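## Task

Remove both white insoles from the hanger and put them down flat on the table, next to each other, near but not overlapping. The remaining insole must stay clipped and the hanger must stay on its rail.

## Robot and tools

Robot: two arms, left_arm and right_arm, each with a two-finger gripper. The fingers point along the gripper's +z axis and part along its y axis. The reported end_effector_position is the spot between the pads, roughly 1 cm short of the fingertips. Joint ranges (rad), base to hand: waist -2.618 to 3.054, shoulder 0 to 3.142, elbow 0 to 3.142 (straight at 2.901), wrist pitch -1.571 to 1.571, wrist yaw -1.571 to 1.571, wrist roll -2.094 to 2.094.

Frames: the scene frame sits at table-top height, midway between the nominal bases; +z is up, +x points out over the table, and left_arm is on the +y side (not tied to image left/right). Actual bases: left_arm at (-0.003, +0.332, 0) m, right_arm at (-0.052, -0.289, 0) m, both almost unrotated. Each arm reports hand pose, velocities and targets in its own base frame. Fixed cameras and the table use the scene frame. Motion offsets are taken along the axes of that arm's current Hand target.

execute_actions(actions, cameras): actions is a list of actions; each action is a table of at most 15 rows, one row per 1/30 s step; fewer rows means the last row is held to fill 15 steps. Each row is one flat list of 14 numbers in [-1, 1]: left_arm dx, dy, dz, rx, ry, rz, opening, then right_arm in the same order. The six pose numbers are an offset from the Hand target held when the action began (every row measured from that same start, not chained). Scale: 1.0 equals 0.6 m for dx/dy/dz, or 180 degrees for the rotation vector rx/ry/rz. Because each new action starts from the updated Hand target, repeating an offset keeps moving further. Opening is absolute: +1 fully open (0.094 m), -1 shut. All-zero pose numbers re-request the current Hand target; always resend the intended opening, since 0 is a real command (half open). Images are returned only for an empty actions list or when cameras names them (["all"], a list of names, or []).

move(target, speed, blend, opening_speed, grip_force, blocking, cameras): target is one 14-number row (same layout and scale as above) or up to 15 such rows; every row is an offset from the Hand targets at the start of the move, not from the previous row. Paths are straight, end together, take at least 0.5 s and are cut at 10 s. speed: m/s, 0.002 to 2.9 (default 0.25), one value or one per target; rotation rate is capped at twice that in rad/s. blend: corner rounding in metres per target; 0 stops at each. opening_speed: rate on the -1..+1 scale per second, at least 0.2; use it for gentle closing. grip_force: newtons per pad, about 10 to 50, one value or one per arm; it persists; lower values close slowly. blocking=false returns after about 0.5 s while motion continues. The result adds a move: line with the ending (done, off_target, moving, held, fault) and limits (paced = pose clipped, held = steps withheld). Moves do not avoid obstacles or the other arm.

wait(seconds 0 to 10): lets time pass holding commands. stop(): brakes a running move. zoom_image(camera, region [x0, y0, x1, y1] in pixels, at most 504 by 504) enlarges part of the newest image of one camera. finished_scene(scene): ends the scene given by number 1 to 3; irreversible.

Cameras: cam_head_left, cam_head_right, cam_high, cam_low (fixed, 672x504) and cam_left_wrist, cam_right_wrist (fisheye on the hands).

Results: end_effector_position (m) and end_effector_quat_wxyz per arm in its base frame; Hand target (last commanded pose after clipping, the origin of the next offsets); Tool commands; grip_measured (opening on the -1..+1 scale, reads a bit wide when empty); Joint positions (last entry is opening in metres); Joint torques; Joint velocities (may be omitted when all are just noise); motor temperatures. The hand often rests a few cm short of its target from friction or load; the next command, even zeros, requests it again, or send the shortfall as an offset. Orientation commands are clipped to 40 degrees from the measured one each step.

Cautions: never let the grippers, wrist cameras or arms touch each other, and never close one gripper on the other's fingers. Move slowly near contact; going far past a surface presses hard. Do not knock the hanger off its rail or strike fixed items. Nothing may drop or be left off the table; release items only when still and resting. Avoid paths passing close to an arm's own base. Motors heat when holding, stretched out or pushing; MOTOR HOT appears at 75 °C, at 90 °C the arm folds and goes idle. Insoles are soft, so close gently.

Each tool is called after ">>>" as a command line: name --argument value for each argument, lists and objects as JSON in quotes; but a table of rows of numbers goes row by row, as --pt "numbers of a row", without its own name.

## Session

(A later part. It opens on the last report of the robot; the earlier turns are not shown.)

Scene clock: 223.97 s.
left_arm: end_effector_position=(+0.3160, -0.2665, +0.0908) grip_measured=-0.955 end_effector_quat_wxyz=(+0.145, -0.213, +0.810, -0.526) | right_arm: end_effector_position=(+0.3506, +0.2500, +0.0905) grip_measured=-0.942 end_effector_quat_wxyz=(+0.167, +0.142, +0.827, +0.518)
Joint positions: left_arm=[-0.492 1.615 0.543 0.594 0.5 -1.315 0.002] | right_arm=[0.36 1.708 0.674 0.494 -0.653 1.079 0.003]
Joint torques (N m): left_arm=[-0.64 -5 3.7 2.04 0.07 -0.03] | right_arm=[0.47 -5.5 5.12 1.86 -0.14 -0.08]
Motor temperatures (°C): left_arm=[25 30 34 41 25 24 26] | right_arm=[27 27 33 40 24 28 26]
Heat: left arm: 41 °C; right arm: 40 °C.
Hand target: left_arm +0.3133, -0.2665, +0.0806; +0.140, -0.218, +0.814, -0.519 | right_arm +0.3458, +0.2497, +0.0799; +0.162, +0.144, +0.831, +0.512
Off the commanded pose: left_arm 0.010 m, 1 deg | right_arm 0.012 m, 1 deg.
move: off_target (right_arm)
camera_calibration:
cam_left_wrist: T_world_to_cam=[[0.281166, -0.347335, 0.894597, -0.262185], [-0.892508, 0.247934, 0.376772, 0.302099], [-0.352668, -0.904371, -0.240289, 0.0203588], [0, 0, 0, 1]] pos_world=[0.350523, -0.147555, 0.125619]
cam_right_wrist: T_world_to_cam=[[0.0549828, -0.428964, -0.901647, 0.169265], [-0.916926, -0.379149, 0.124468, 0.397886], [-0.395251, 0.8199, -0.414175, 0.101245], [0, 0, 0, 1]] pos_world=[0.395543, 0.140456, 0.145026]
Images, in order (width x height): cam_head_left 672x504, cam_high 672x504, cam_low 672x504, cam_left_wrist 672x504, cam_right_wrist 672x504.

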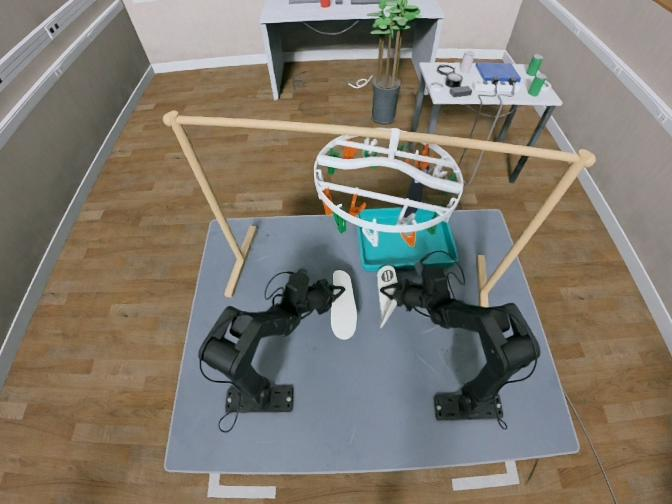

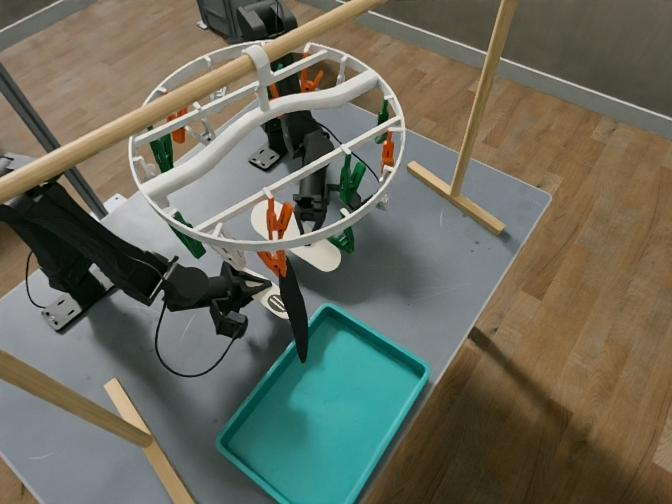

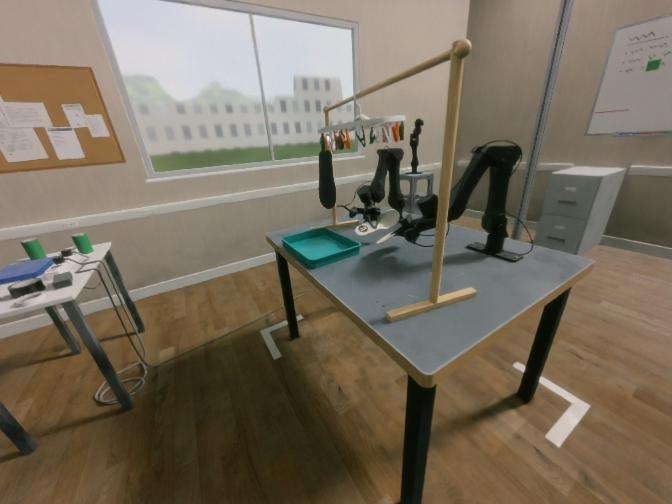

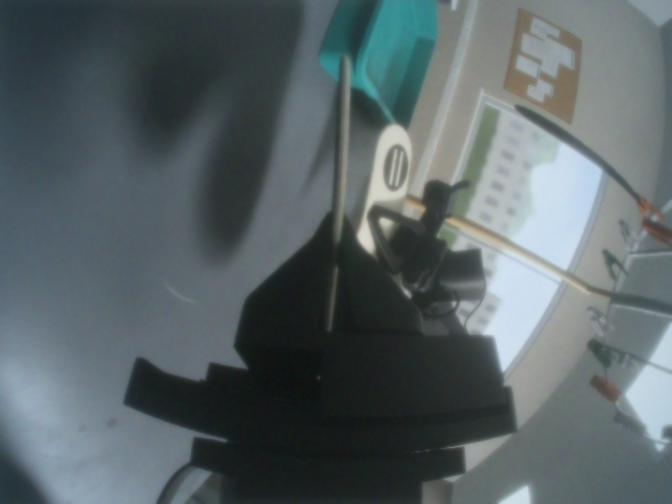

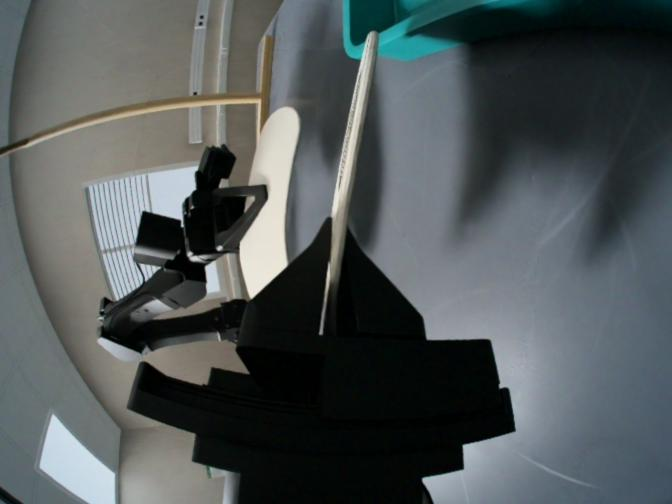

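>>> move --target '[0.031,0.052,0.047,0,0,0,-1,0.075,-0.051,0.028,0,0,0,-1]' --speed 0.12 --cameras '["cam_head_left","cam_low","cam_right_wrist","cam_left_wrist"]'

>>> zoom_image --camera "cam_head_left" --region '[280, 240, 440, 360]'

>>> zoom_image --camera "cam_low" --region '[320, 180, 450, 260]'

Scene clock: 253.07 s.
left_arm: end_effector_position=(+0.3070, -0.2878, +0.0505) grip_measured=-0.955 end_effector_quat_wxyz=(+0.145, -0.213, +0.810, -0.527) | right_arm: end_effector_position=(+0.3148, +0.2691, +0.0490) grip_measured=-0.942 end_effector_quat_wxyz=(+0.168, +0.140, +0.827, +0.518)
Joint positions: left_arm=[-0.577 1.809 0.501 0.851 0.427 -1.359 0.002] | right_arm=[0.473 1.806 0.515 0.79 -0.557 1.143 0.003]
Joint torques (N m): left_arm=[-0.54 -5.71 2.63 2.09 0.03 -0.02] | right_arm=[0.54 -5.18 4.18 1.92 -0.11 0.01]
Heat: left arm: 43 °C; right arm: 44 °C.
Hand target: left_arm +0.3034, -0.2866, +0.0404; +0.140, -0.218, +0.815, -0.519 | right_arm +0.3098, +0.2681, +0.0397; +0.162, +0.144, +0.831, +0.512
Off the commanded pose: left_arm 0.011 m, 1 deg | right_arm 0.011 m, 1 deg.
move: off_target (left_arm, right_arm)
camera_calibration:
cam_left_wrist: T_world_to_cam=[[0.28106, -0.346089, 0.895113, -0.230584], [-0.89191, 0.250104, 0.376755, 0.314986], [-0.354262, -0.904251, -0.238386, -0.0113572], [0, 0, 0, 1]] pos_world=[0.341724, -0.168852, 0.085019]
cam_right_wrist: T_world_to_cam=[[0.0594127, -0.429883, -0.900928, 0.140839], [-0.91616, -0.381862, 0.12179, 0.378131], [-0.396386, 0.818158, -0.416529, 0.0552188], [0, 0, 0, 1]] pos_world=[0.359949, 0.15976, 0.103833]
Images, in order (width x height): cam_head_left 672x504, cam_low 672x504, cam_left_wrist 672x504, cam_right_wrist 672x504.

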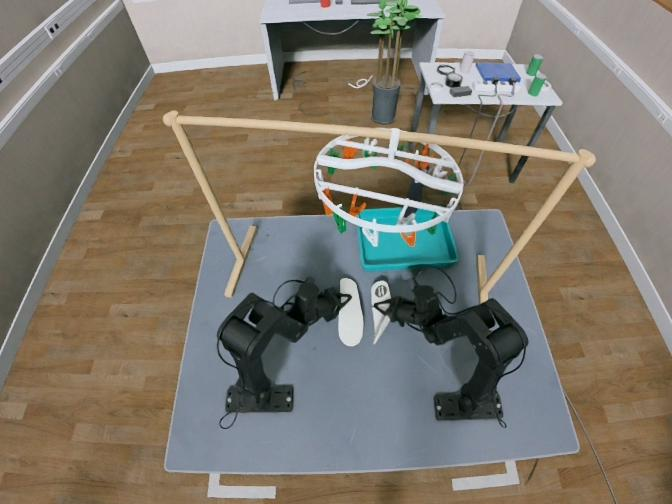

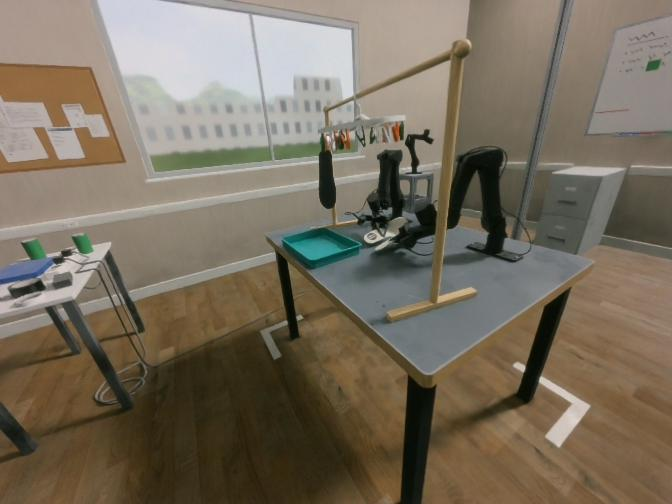

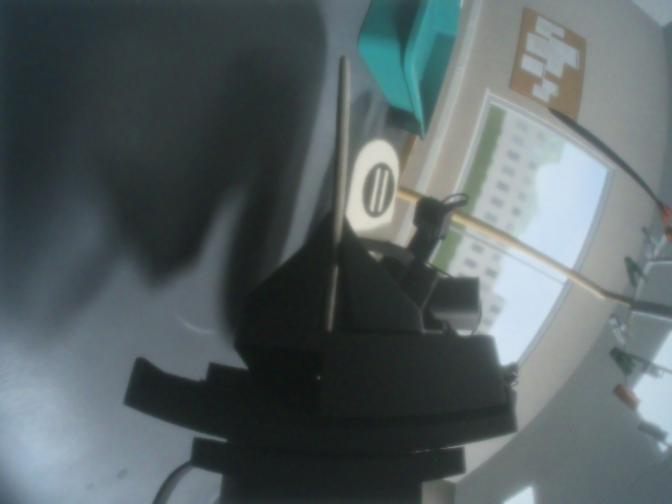

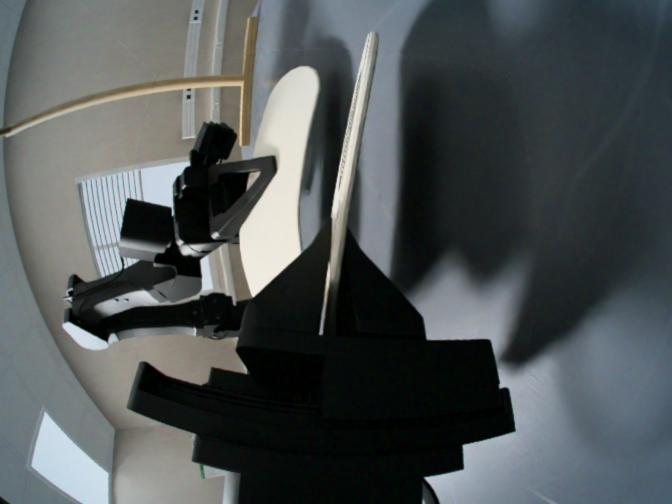

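Scaled by 3.150.

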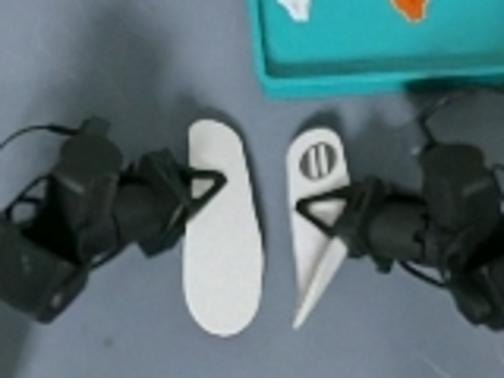

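Scaled by 3.877.

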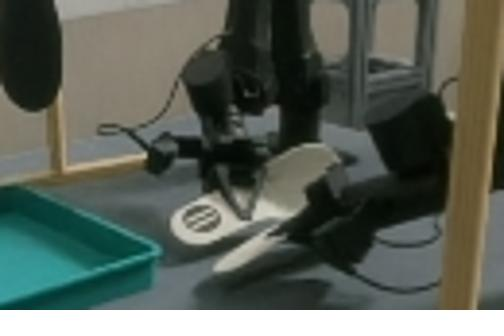

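>>> move --target '[0.01,0.02,0.028,0,0,0,-1,0.014,-0.016,0.033,0,0,0,-1]' --speed 0.08 --cameras '["cam_head_left","cam_low","cam_right_wrist","cam_left_wrist"]'

>>> zoom_image --camera "cam_head_left" --region '[280, 240, 440, 360]'

>>> zoom_image --camera "cam_low" --region '[320, 180, 450, 260]'

Scene clock: 264.53 s.
left_arm: end_effector_position=(+0.3027, -0.2967, +0.0278) grip_measured=-0.955 end_effector_quat_wxyz=(+0.140, -0.216, +0.813, -0.523) | right_arm: end_effector_position=(+0.3100, +0.2815, +0.0258) grip_measured=-0.942 end_effector_quat_wxyz=(+0.162, +0.143, +0.830, +0.514)
Joint positions: left_arm=[-0.613 1.917 0.501 0.951 0.395 -1.378 0.002] | right_arm=[0.521 1.917 0.515 0.899 -0.514 1.171 0.003]
Joint torques (N m): left_arm=[-0.61 -6.01 3.37 2.07 0.01 -0.03] | right_arm=[0.61 -5.49 5.15 1.94 -0.07 0]
Motor temperatures (°C): left_arm=[25 30 33 45 25 24 27] | right_arm=[27 28 28 44 24 28 27]
Heat: left arm: 45 °C; right arm: 44 °C.
Hand target: left_arm +0.3033, -0.2984, +0.0226; +0.140, -0.218, +0.814, -0.519 | right_arm +0.3097, +0.2833, +0.0217; +0.162, +0.143, +0.831, +0.512
Off the commanded pose: left_arm 0.006 m, 1 deg | right_arm 0.004 m, 0 deg.
move: done
camera_calibration:
cam_left_wrist: T_world_to_cam=[[0.29243, -0.353001, 0.888749, -0.217458], [-0.887018, 0.247146, 0.390024, 0.319138], [-0.35733, -0.902391, -0.240845, -0.0247352], [0, 0, 0, 1]] pos_world=[0.337833, -0.177957, 0.0628369]
cam_right_wrist: T_world_to_cam=[[0.045724, -0.43651, -0.898537, 0.131581], [-0.914344, -0.38057, 0.138353, 0.379959], [-0.402349, 0.815245, -0.416522, 0.0361599], [0, 0, 0, 1]] pos_world=[0.355945, 0.172558, 0.0807232]
Images, in order (width x height): cam_head_left 672x504, cam_low 672x504, cam_left_wrist 672x504, cam_right_wrist 672x504.

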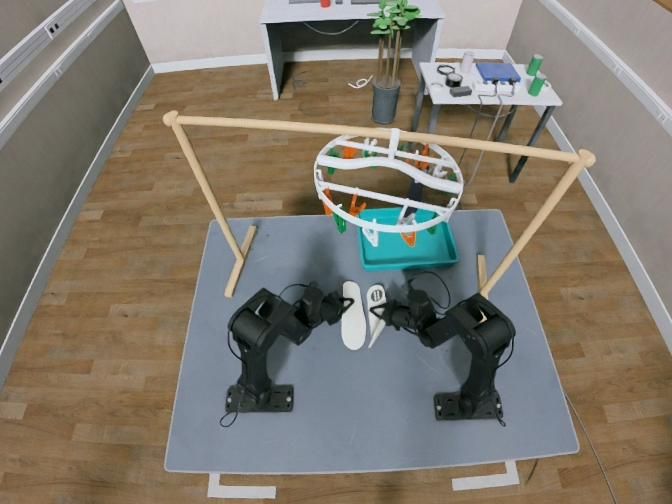

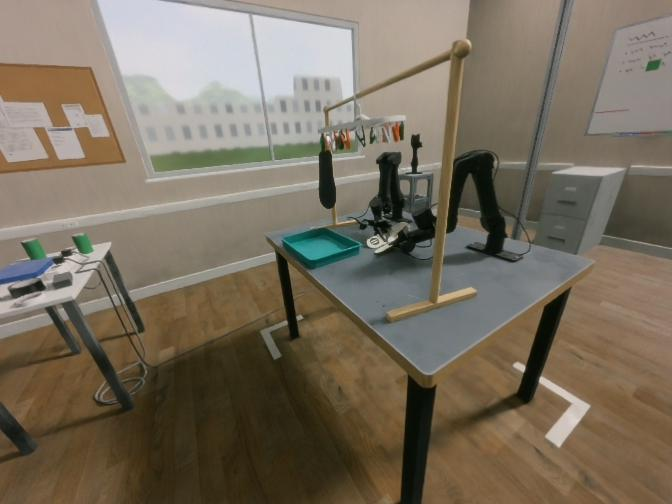

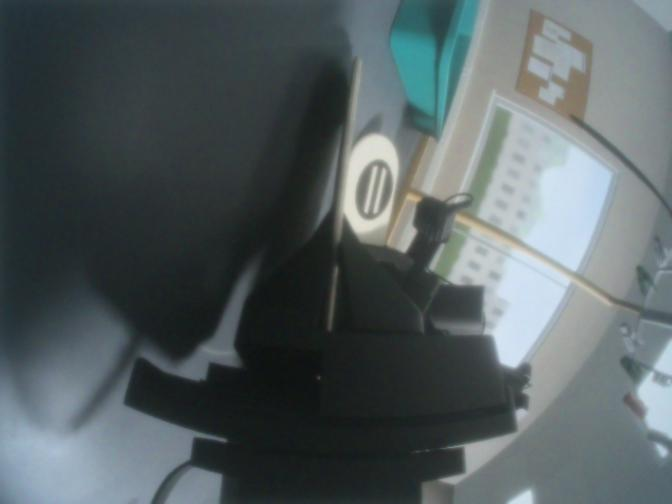

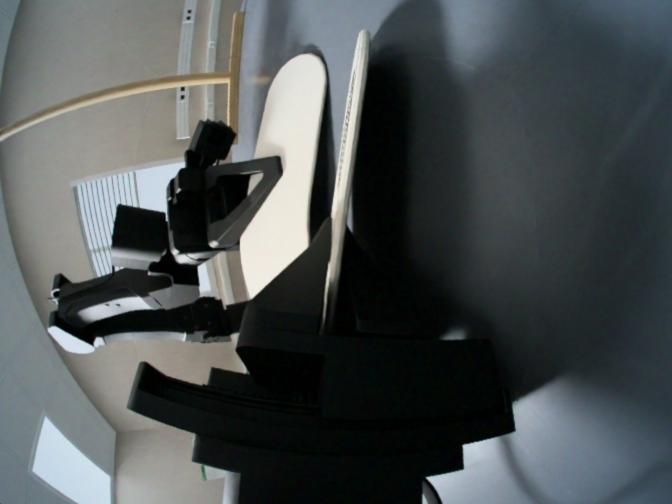

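Scaled by 3.150.

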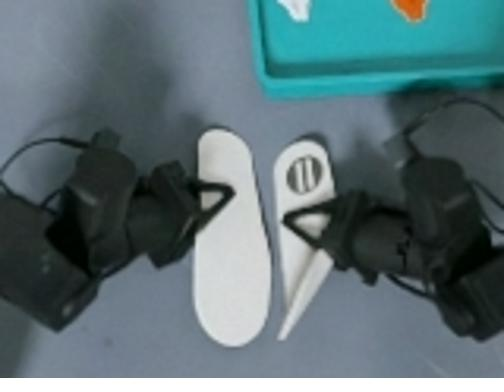

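Scaled by 3.877.

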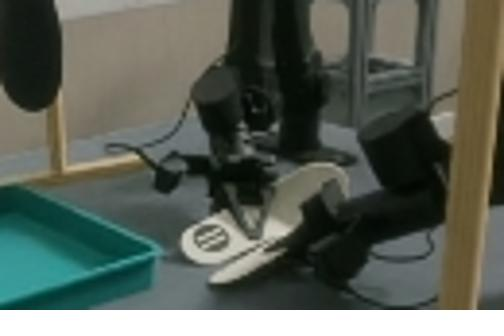

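>>> move --target '[0,0,0,0,0,0.05,-1,0,0,0,0,0,-0.075,-1]' --speed 0.15 --cameras '["cam_head_left","cam_low","cam_right_wrist","cam_left_wrist"]'

>>> zoom_image --camera "cam_head_left" --region '[280, 240, 440, 360]'

>>> zoom_image --camera "cam_low" --region '[320, 180, 450, 260]'

Scene clock: 277.00 s.
left_arm: end_effector_position=(+0.3028, -0.2967, +0.0279) grip_measured=-0.955 end_effector_quat_wxyz=(+0.176, -0.160, +0.825, -0.512) | right_arm: end_effector_position=(+0.3105, +0.2817, +0.0267) grip_measured=-0.942 end_effector_quat_wxyz=(+0.219, +0.052, +0.840, +0.494)
Joint positions: left_arm=[-0.613 1.917 0.501 0.951 0.394 -1.241 0.002] | right_arm=[0.521 1.917 0.515 0.904 -0.514 0.954 0.003]
Joint torques (N m): left_arm=[-0.55 -6.01 3.45 2.06 0.02 0.21] | right_arm=[0.62 -5.52 5.15 1.89 -0.09 -0.21]
Heat: left arm: 46 °C; right arm: 46 °C.
Hand target: left_arm +0.3033, -0.2984, +0.0226; +0.180, -0.153, +0.829, -0.507 | right_arm +0.3097, +0.2833, +0.0217; +0.221, +0.045, +0.842, +0.489
Off the commanded pose: left_arm 0.006 m, 1 deg | right_arm 0.005 m, 1 deg.
move: done
camera_calibration:
cam_left_wrist: T_world_to_cam=[[0.174228, -0.421241, 0.890057, -0.202058], [-0.910163, 0.276092, 0.308831, 0.337064], [-0.375829, -0.863904, -0.335295, -0.00505109], [0, 0, 0, 1]] pos_world=[0.340089, -0.182539, 0.0740531]
cam_right_wrist: T_world_to_cam=[[0.244462, -0.500325, -0.83061, 0.0869618], [-0.889824, -0.456123, 0.0128597, 0.397442], [-0.385294, 0.735953, -0.556706, 0.0573303], [0, 0, 0, 1]] pos_world=[0.354483, 0.182599, 0.0990365]
Images, in order (width x height): cam_head_left 672x504, cam_low 672x504, cam_left_wrist 672x504, cam_right_wrist 672x504.

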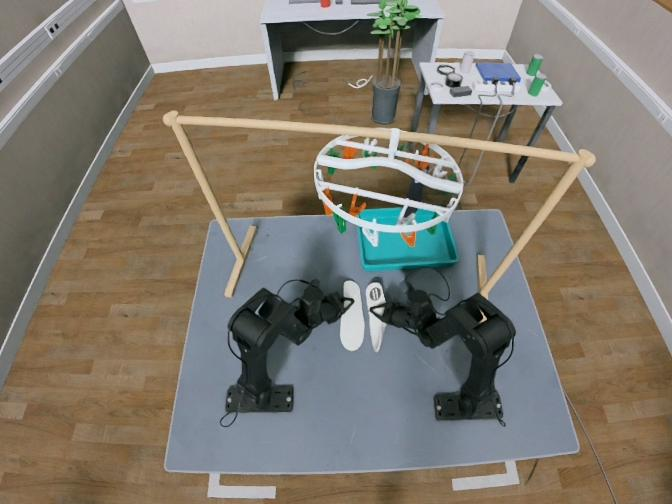

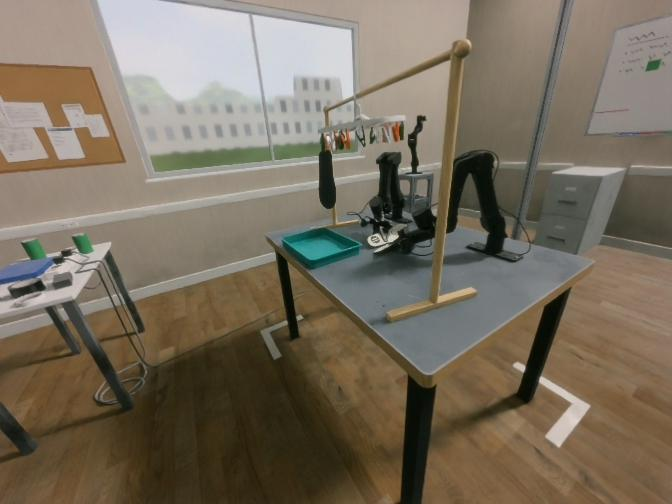

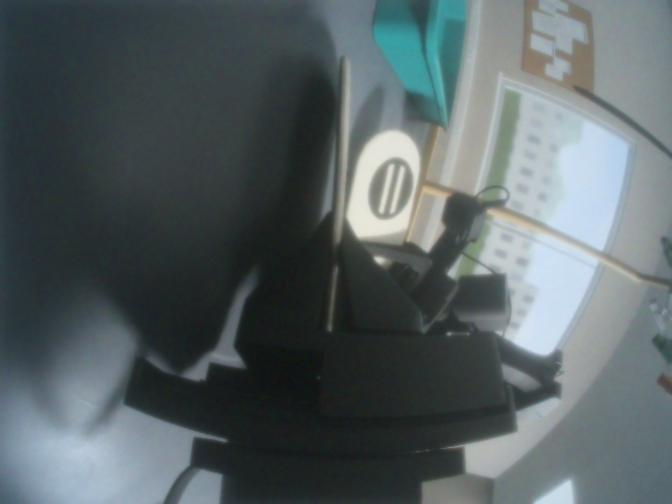

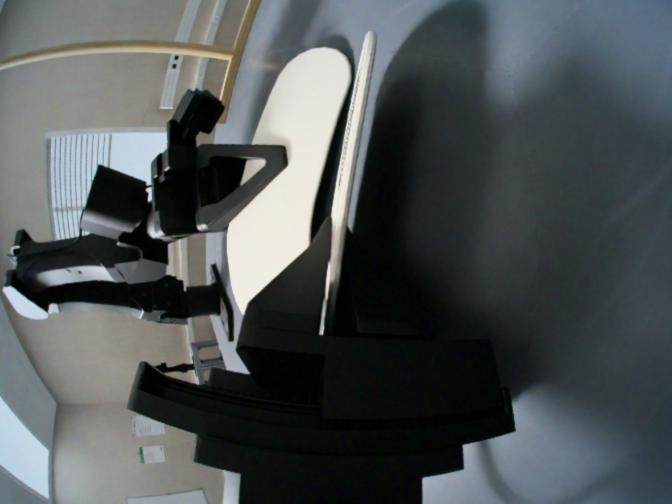

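Scaled by 3.150.

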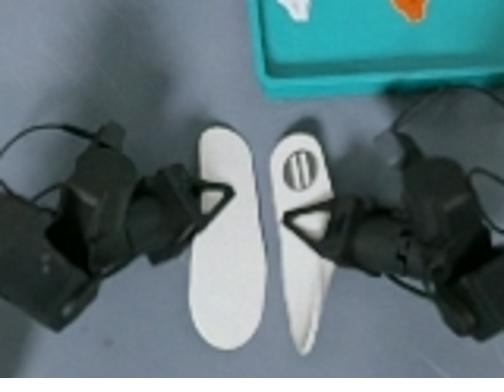

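Scaled by 3.877.

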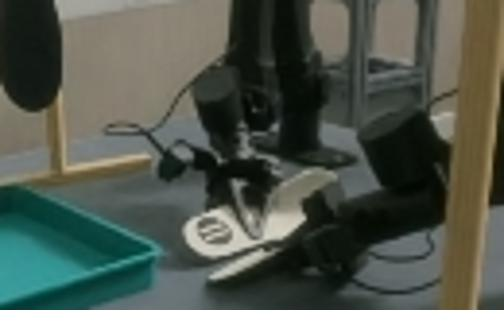

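>>> move --pt "0 0 0 0 0 0 -1 0 0 0 0 0 -0.055 -1" --pt "0 0 0 0 0 0 -0.75 0 0 0 0 0 -0.055 -0.75" --speed 0.15 --opening_speed 0.2 --cameras '["cam_head_left","cam_low","cam_right_wrist","cam_left_wrist"]'

>>> zoom_image --camera "cam_head_left" --region '[280, 240, 440, 360]'

>>> zoom_image --camera "cam_low" --region '[320, 180, 450, 260]'

Scene clock: 286.43 s.
left_arm: end_effector_position=(+0.3028, -0.2967, +0.0279) grip_measured=-0.752 end_effector_quat_wxyz=(+0.176, -0.159, +0.826, -0.512) | right_arm: end_effector_position=(+0.3112, +0.2821, +0.0280) grip_measured=-0.756 end_effector_quat_wxyz=(+0.263, -0.022, +0.840, +0.474)
Joint positions: left_arm=[-0.613 1.917 0.501 0.951 0.394 -1.24 0.012] | right_arm=[0.521 1.917 0.515 0.91 -0.514 0.781 0.011]
Joint torques (N m): left_arm=[-0.59 -6.04 3.37 2.06 0.01 0.23] | right_arm=[0.61 -5.52 5.14 1.83 -0.09 -0.21]
Heat: left arm: 46 °C; right arm: 45 °C.
Hand target: left_arm +0.3033, -0.2984, +0.0226; +0.180, -0.153, +0.829, -0.507 | right_arm +0.3097, +0.2833, +0.0218; +0.263, -0.028, +0.843, +0.468
Off the commanded pose: left_arm 0.006 m, 1 deg | right_arm 0.007 m, 1 deg.
move: done
camera_calibration:
cam_left_wrist: T_world_to_cam=[[0.173574, -0.421666, 0.889983, -0.201996], [-0.910256, 0.276251, 0.308413, 0.337125], [-0.375906, -0.863645, -0.335874, -0.00490166], [0, 0, 0, 1]] pos_world=[0.340089, -0.182539, 0.0741527]
cam_right_wrist: T_world_to_cam=[[0.396372, -0.532037, -0.748215, 0.0474267], [-0.849986, -0.520691, -0.0800357, 0.406529], [-0.347006, 0.667696, -0.658611, 0.068245], [0, 0, 0, 1]] pos_world=[0.350427, 0.191342, 0.112969]
Images, in order (width x height): cam_head_left 672x504, cam_low 672x504, cam_left_wrist 672x504, cam_right_wrist 672x504.

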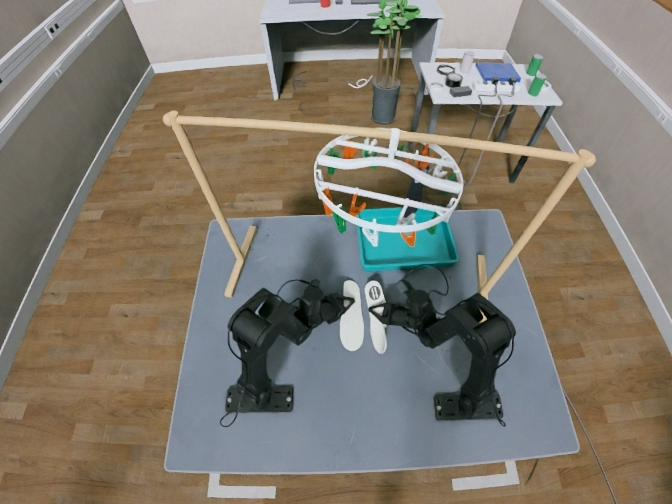

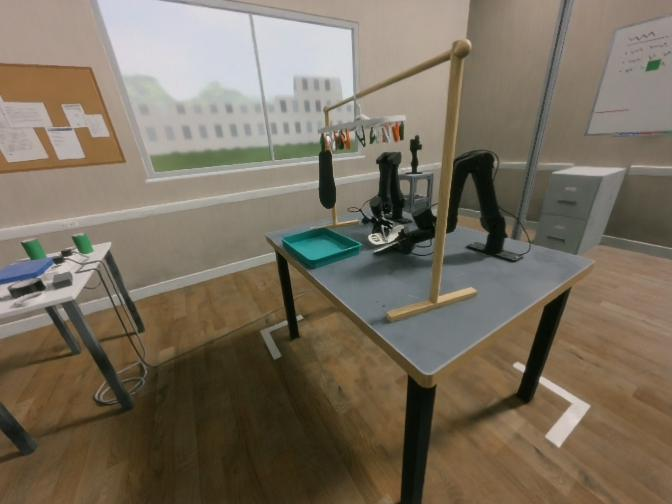

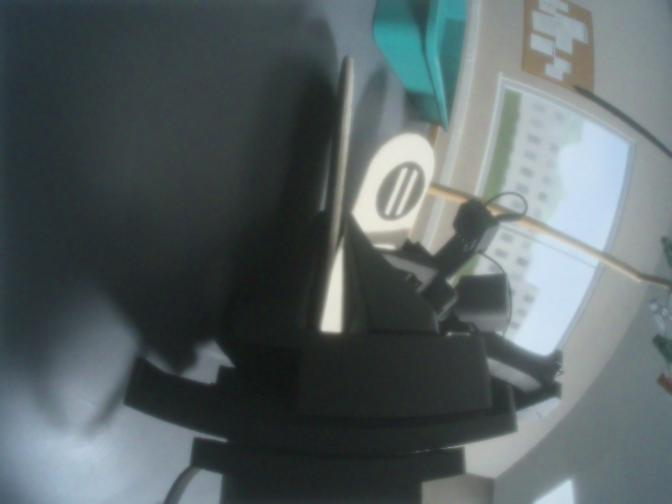

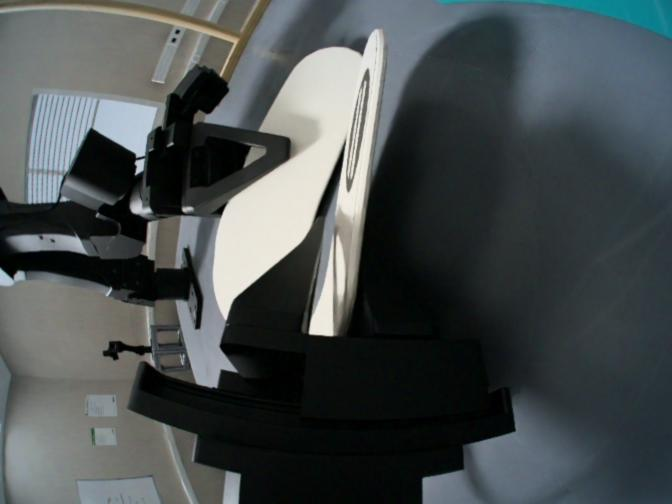

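Scaled by 3.150.

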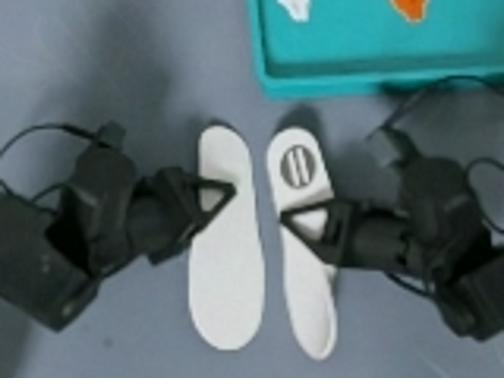

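Scaled by 3.877.

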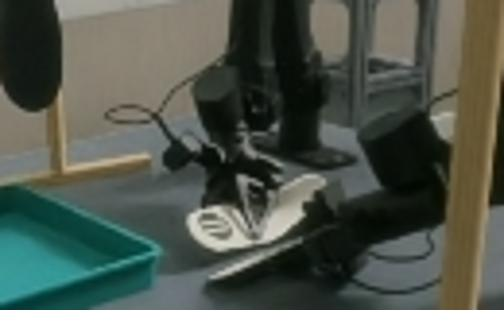

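>>> move --target '[0.012,0.069,-0.151,0,0,0,-0.75,0.037,-0.06,-0.151,0,0,0,-0.75]' --speed 0.12 --cameras '["cam_head_left","cam_low","cam_right_wrist","cam_left_wrist"]'

>>> zoom_image --camera "cam_head_left" --region '[280, 240, 440, 360]'

>>> zoom_image --camera "cam_low" --region '[320, 180, 450, 260]'

Scene clock: 299.90 s.
left_arm: end_effector_position=(+0.2529, -0.2132, +0.0176) grip_measured=-0.752 end_effector_quat_wxyz=(+0.172, -0.163, +0.831, -0.504) | right_arm: end_effector_position=(+0.2710, +0.1979, +0.0266) grip_measured=-0.755 end_effector_quat_wxyz=(+0.276, -0.029, +0.837, +0.472)
Joint positions: left_arm=[-0.405 1.76 0.175 1.045 0.57 -1.121 0.012] | right_arm=[0.261 1.749 0.236 0.942 -0.73 0.602 0.011]
Joint torques (N m): left_arm=[0.7 -7.38 1.46 1.89 0.27 0.2] | right_arm=[-0.61 -5.96 2.93 1.27 -0.37 -0.19]
Heat: left arm: 47 °C; right arm: 44 °C.
Hand target: left_arm +0.2529, -0.2121, +0.0226; +0.180, -0.153, +0.829, -0.507 | right_arm +0.2634, +0.1947, +0.0218; +0.263, -0.028, +0.843, +0.468
Off the commanded pose: left_arm 0.005 m, 1 deg | right_arm 0.010 m, 2 deg.
move: done
camera_calibration:
cam_left_wrist: T_world_to_cam=[[0.187759, -0.435853, 0.880215, -0.155392], [-0.906669, 0.267745, 0.32598, 0.268846], [-0.377753, -0.85927, -0.344903, 0.0465003], [0, 0, 0, 1]] pos_world=[0.290497, -0.0997541, 0.0651778]
cam_right_wrist: T_world_to_cam=[[0.418203, -0.536364, -0.73309, 0.0120025], [-0.847604, -0.52061, -0.102626, 0.328423], [-0.326609, 0.664289, -0.672345, 0.105186], [0, 0, 0, 1]] pos_world=[0.307708, 0.107544, 0.113225]
Images, in order (width x height): cam_head_left 672x504, cam_low 672x504, cam_left_wrist 672x504, cam_right_wrist 672x504.

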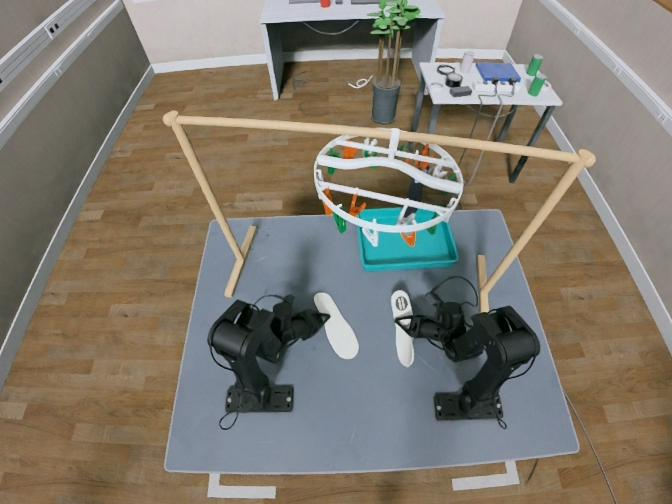

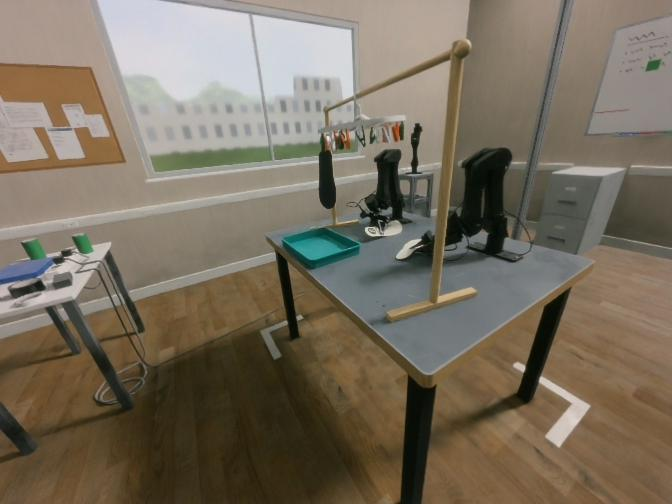

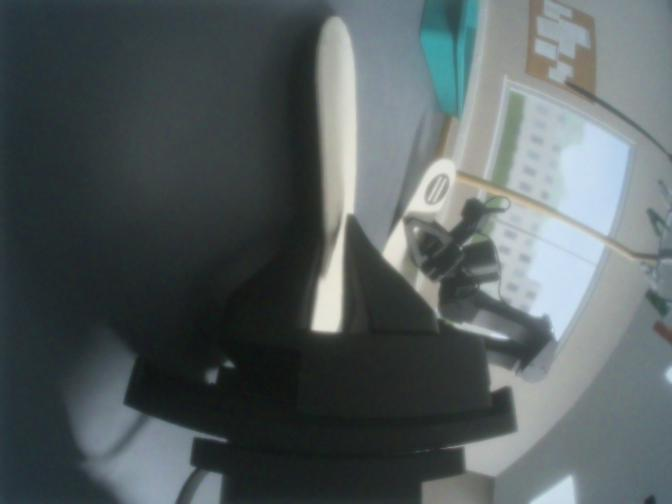

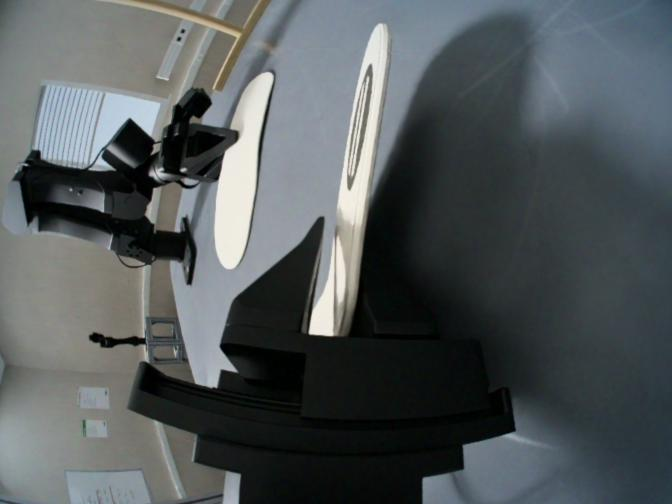

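Scaled by 3.150.

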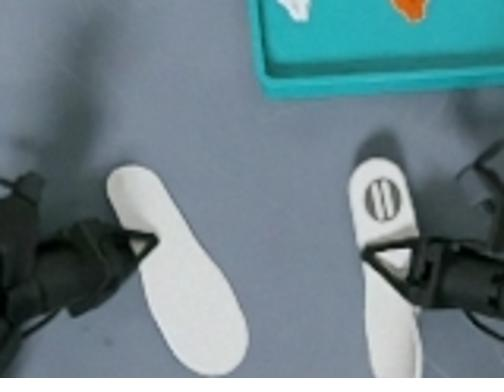

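Scaled by 3.877.

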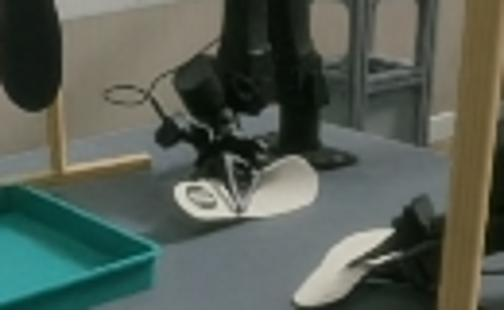

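>>> move --target '[0,0,0,0,0,0,-0.97,0,0,0,0,0,0,-0.97]' --opening_speed 0.4

>>> move --target '[0.049,-0.063,0.086,0.020,0.124,0.058,-0.97,0.018,0.07,0.075,0,0,0,-0.97]' --speed 0.12 --cameras '["cam_head_left","cam_low","cam_right_wrist","cam_left_wrist"]'

>>> zoom_image --camera "cam_head_left" --region '[280, 240, 440, 380]'

>>> zoom_image --camera "cam_low" --region '[320, 180, 450, 260]'

Scene clock: 328.40 s.
left_arm: end_effector_position=(+0.2526, -0.2138, +0.0186) grip_measured=-0.955 end_effector_quat_wxyz=(+0.172, -0.161, +0.830, -0.505) | right_arm: end_effector_position=(+0.2710, +0.1979, +0.0266) grip_measured=-0.942 end_effector_quat_wxyz=(+0.276, -0.030, +0.837, +0.472)
Joint positions: left_arm=[-0.405 1.758 0.175 1.046 0.575 -1.121 0.002] | right_arm=[0.261 1.749 0.236 0.942 -0.73 0.601 0.003]
Joint torques (N m): left_arm=[0.76 -7.13 1.42 1.86 0.21 0.2] | right_arm=[-0.61 -5.98 2.97 1.29 -0.36 -0.17]
Heat: left arm: 45 °C; right arm: 43 °C.
Hand target: left_arm +0.2528, -0.2121, +0.0225; +0.180, -0.153, +0.829, -0.507 | right_arm +0.2634, +0.1947, +0.0218; +0.263, -0.028, +0.843, +0.468
Off the commanded pose: left_arm 0.004 m, 1 deg | right_arm 0.009 m, 2 deg.
move: done

Scene clock: 331.00 s.
left_arm: end_effector_position=(+0.2543, -0.2782, +0.0338) grip_measured=-0.956 end_effector_quat_wxyz=(+0.074, +0.019, +0.842, -0.534) | right_arm: end_effector_position=(+0.2560, +0.2529, +0.0299) grip_measured=-0.945 end_effector_quat_wxyz=(+0.260, -0.027, +0.843, +0.470)
Joint positions: left_arm=[-0.46 1.82 0.52 0.598 0.866 -0.838 0.002] | right_arm=[0.529 1.749 0.273 0.97 -0.511 0.77 0.003]
Joint torques (N m): left_arm=[-0.64 -5.46 4.57 1.5 0.45 0.2] | right_arm=[0.65 -4.23 6.46 1.72 -0.04 -0.03]
Heat: left arm: 45 °C; right arm: 43 °C.
Hand target: left_arm +0.2529, -0.2821, +0.0305; +0.066, +0.029, +0.842, -0.534 | right_arm +0.2607, +0.2565, +0.0302; +0.263, -0.028, +0.843, +0.468
Off the commanded pose: left_arm 0.005 m, 1 deg | right_arm 0.006 m, 0 deg.
move: done
camera_calibration:
cam_left_wrist: T_world_to_cam=[[-0.0269402, -0.46168, 0.886638, -0.151083], [-0.727516, 0.617342, 0.29935, 0.334831], [-0.685562, -0.636978, -0.35251, 0.137074], [0, 0, 0, 1]] pos_world=[0.333497, -0.189143, 0.0820445]
cam_right_wrist: T_world_to_cam=[[0.399876, -0.537575, -0.742369, 0.0554702], [-0.844949, -0.530076, -0.0712836, 0.345494], [-0.355192, 0.655768, -0.666188, 0.0751665], [0, 0, 0, 1]] pos_world=[0.296442, 0.163665, 0.115882]
Images, in order (width x height): cam_head_left 672x504, cam_low 672x504, cam_left_wrist 672x504, cam_right_wrist 672x504.

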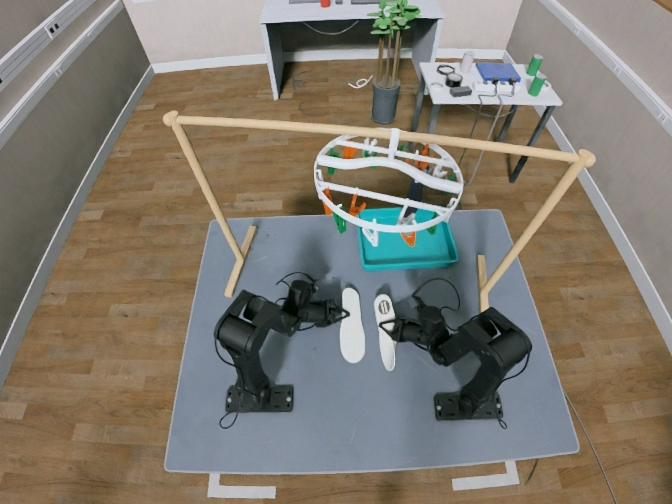

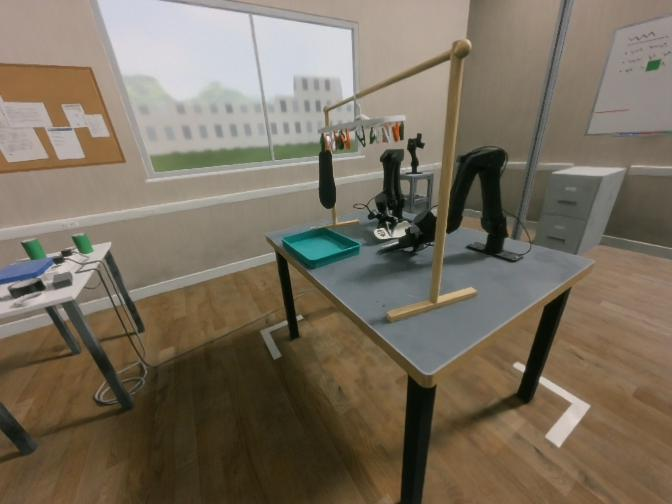

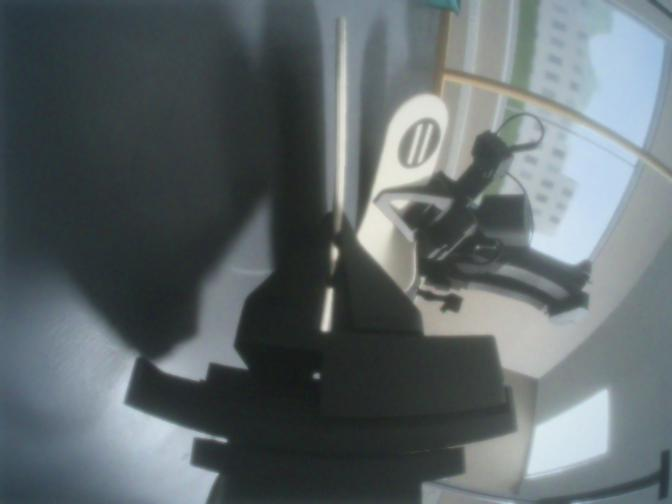

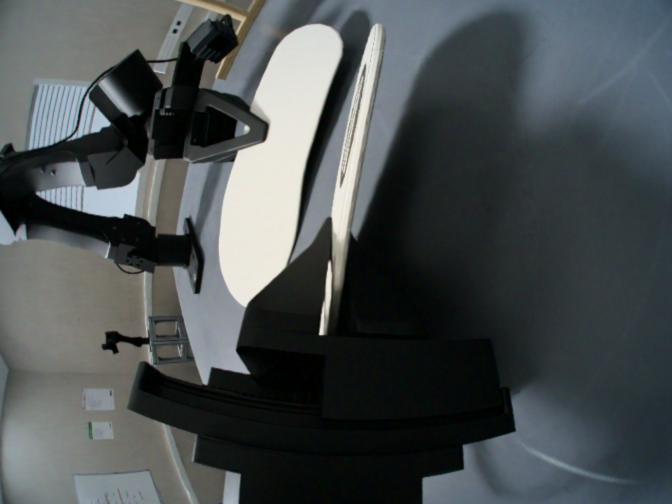

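Scaled by 3.150.

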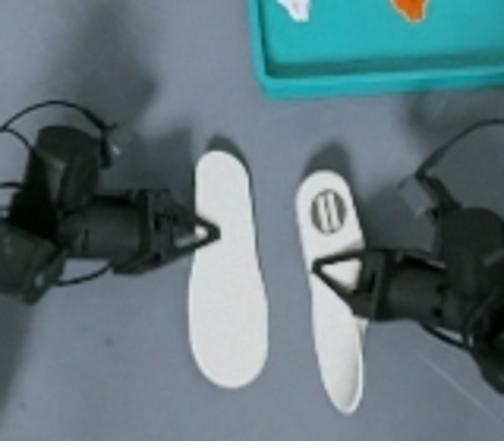

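Scaled by 3.877.

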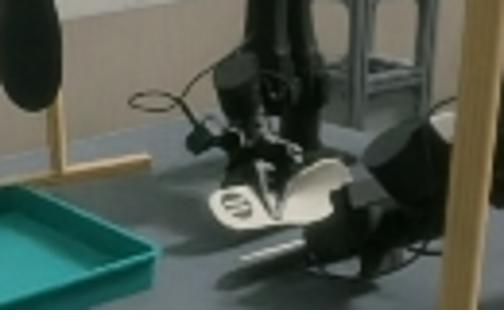

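>>> move --pt "0.003 0.021 0.010 0 0 0 -0.97 0.016 0.018 0.046 0 0 0 -0.97" --pt "0.003 0.021 0.010 0 0 0 -0.45 0.016 0.018 0.046 0 0 0 -0.45" --speed 0.1 --opening_speed 0.3 --cameras '["cam_right_wrist","cam_left_wrist","cam_head_left"]'

>>> zoom_image --camera "cam_head_left" --region '[280, 240, 440, 380]'

Scene clock: 349.87 s.
left_arm: end_effector_position=(+0.2532, -0.2792, +0.0205) grip_measured=-0.453 end_effector_quat_wxyz=(+0.067, +0.020, +0.842, -0.536) | right_arm: end_effector_position=(+0.2583, +0.2847, +0.0283) grip_measured=-0.452 end_effector_quat_wxyz=(+0.264, -0.030, +0.838, +0.476)
Joint positions: left_arm=[-0.46 1.887 0.52 0.655 0.878 -0.836 0.026] | right_arm=[0.64 1.837 0.337 1.037 -0.417 0.83 0.026]
Joint torques (N m): left_arm=[-0.66 -5.64 3.77 1.65 0.32 0.21] | right_arm=[0.64 -4.07 5.93 1.75 0.05 -0.05]
Heat: left arm: 43 °C; right arm: 45 °C.
Hand target: left_arm +0.2532, -0.2822, +0.0165; +0.066, +0.029, +0.842, -0.534 | right_arm +0.2608, +0.2867, +0.0225; +0.263, -0.028, +0.843, +0.468
Off the commanded pose: left_arm 0.005 m, 1 deg | right_arm 0.007 m, 1 deg.
move: done
camera_calibration:
cam_left_wrist: T_world_to_cam=[[-0.0214817, -0.459706, 0.887811, -0.140707], [-0.718034, 0.625008, 0.306254, 0.338214], [-0.695676, -0.6309, -0.343511, 0.135102], [0, 0, 0, 1]] pos_world=[0.333814, -0.190834, 0.0677516]
cam_right_wrist: T_world_to_cam=[[0.410634, -0.527137, -0.74398, 0.0647978], [-0.842291, -0.531772, -0.0881165, 0.364432], [-0.349178, 0.662831, -0.662367, 0.0503728], [0, 0, 0, 1]] pos_world=[0.297939, 0.194563, 0.113686]
Images, in order (width x height): cam_head_left 672x504, cam_left_wrist 672x504, cam_right_wrist 672x504.

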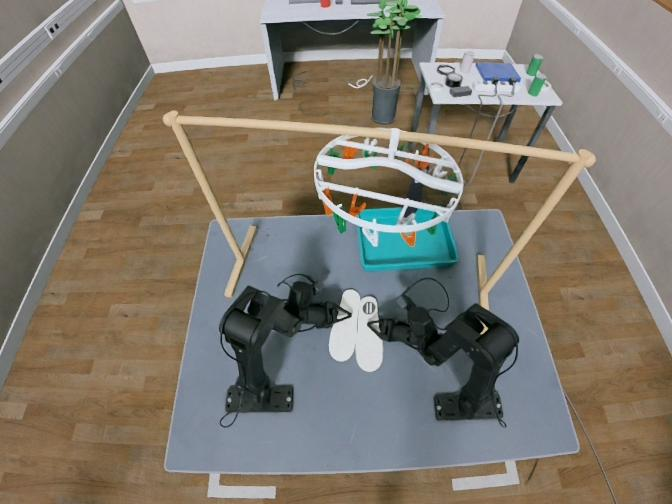

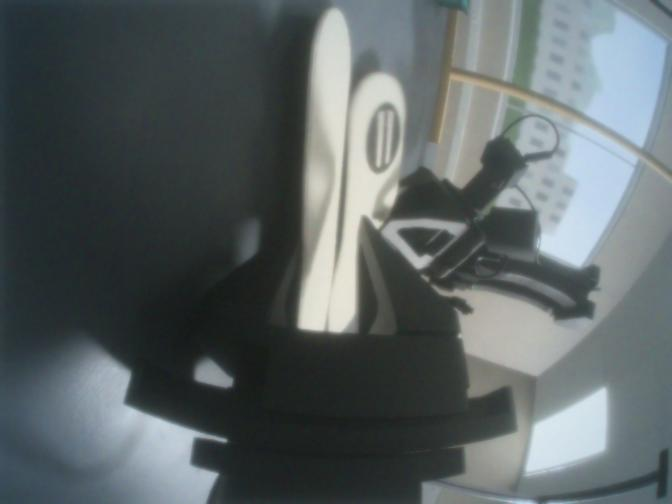

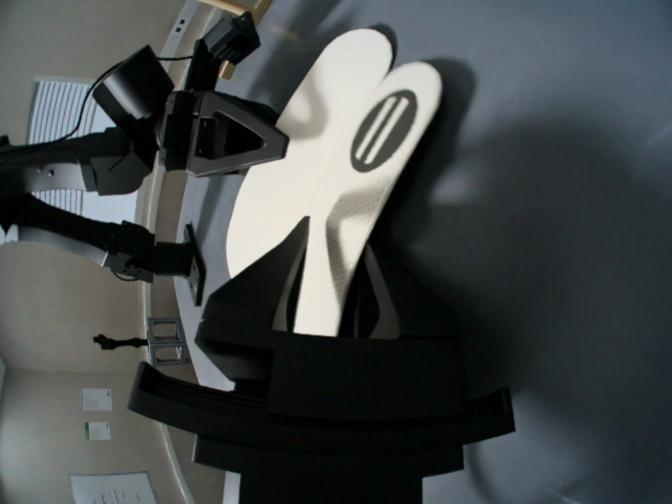

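Scaled by 3.150.

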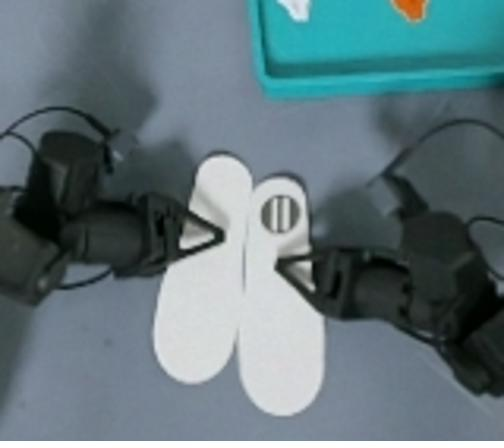

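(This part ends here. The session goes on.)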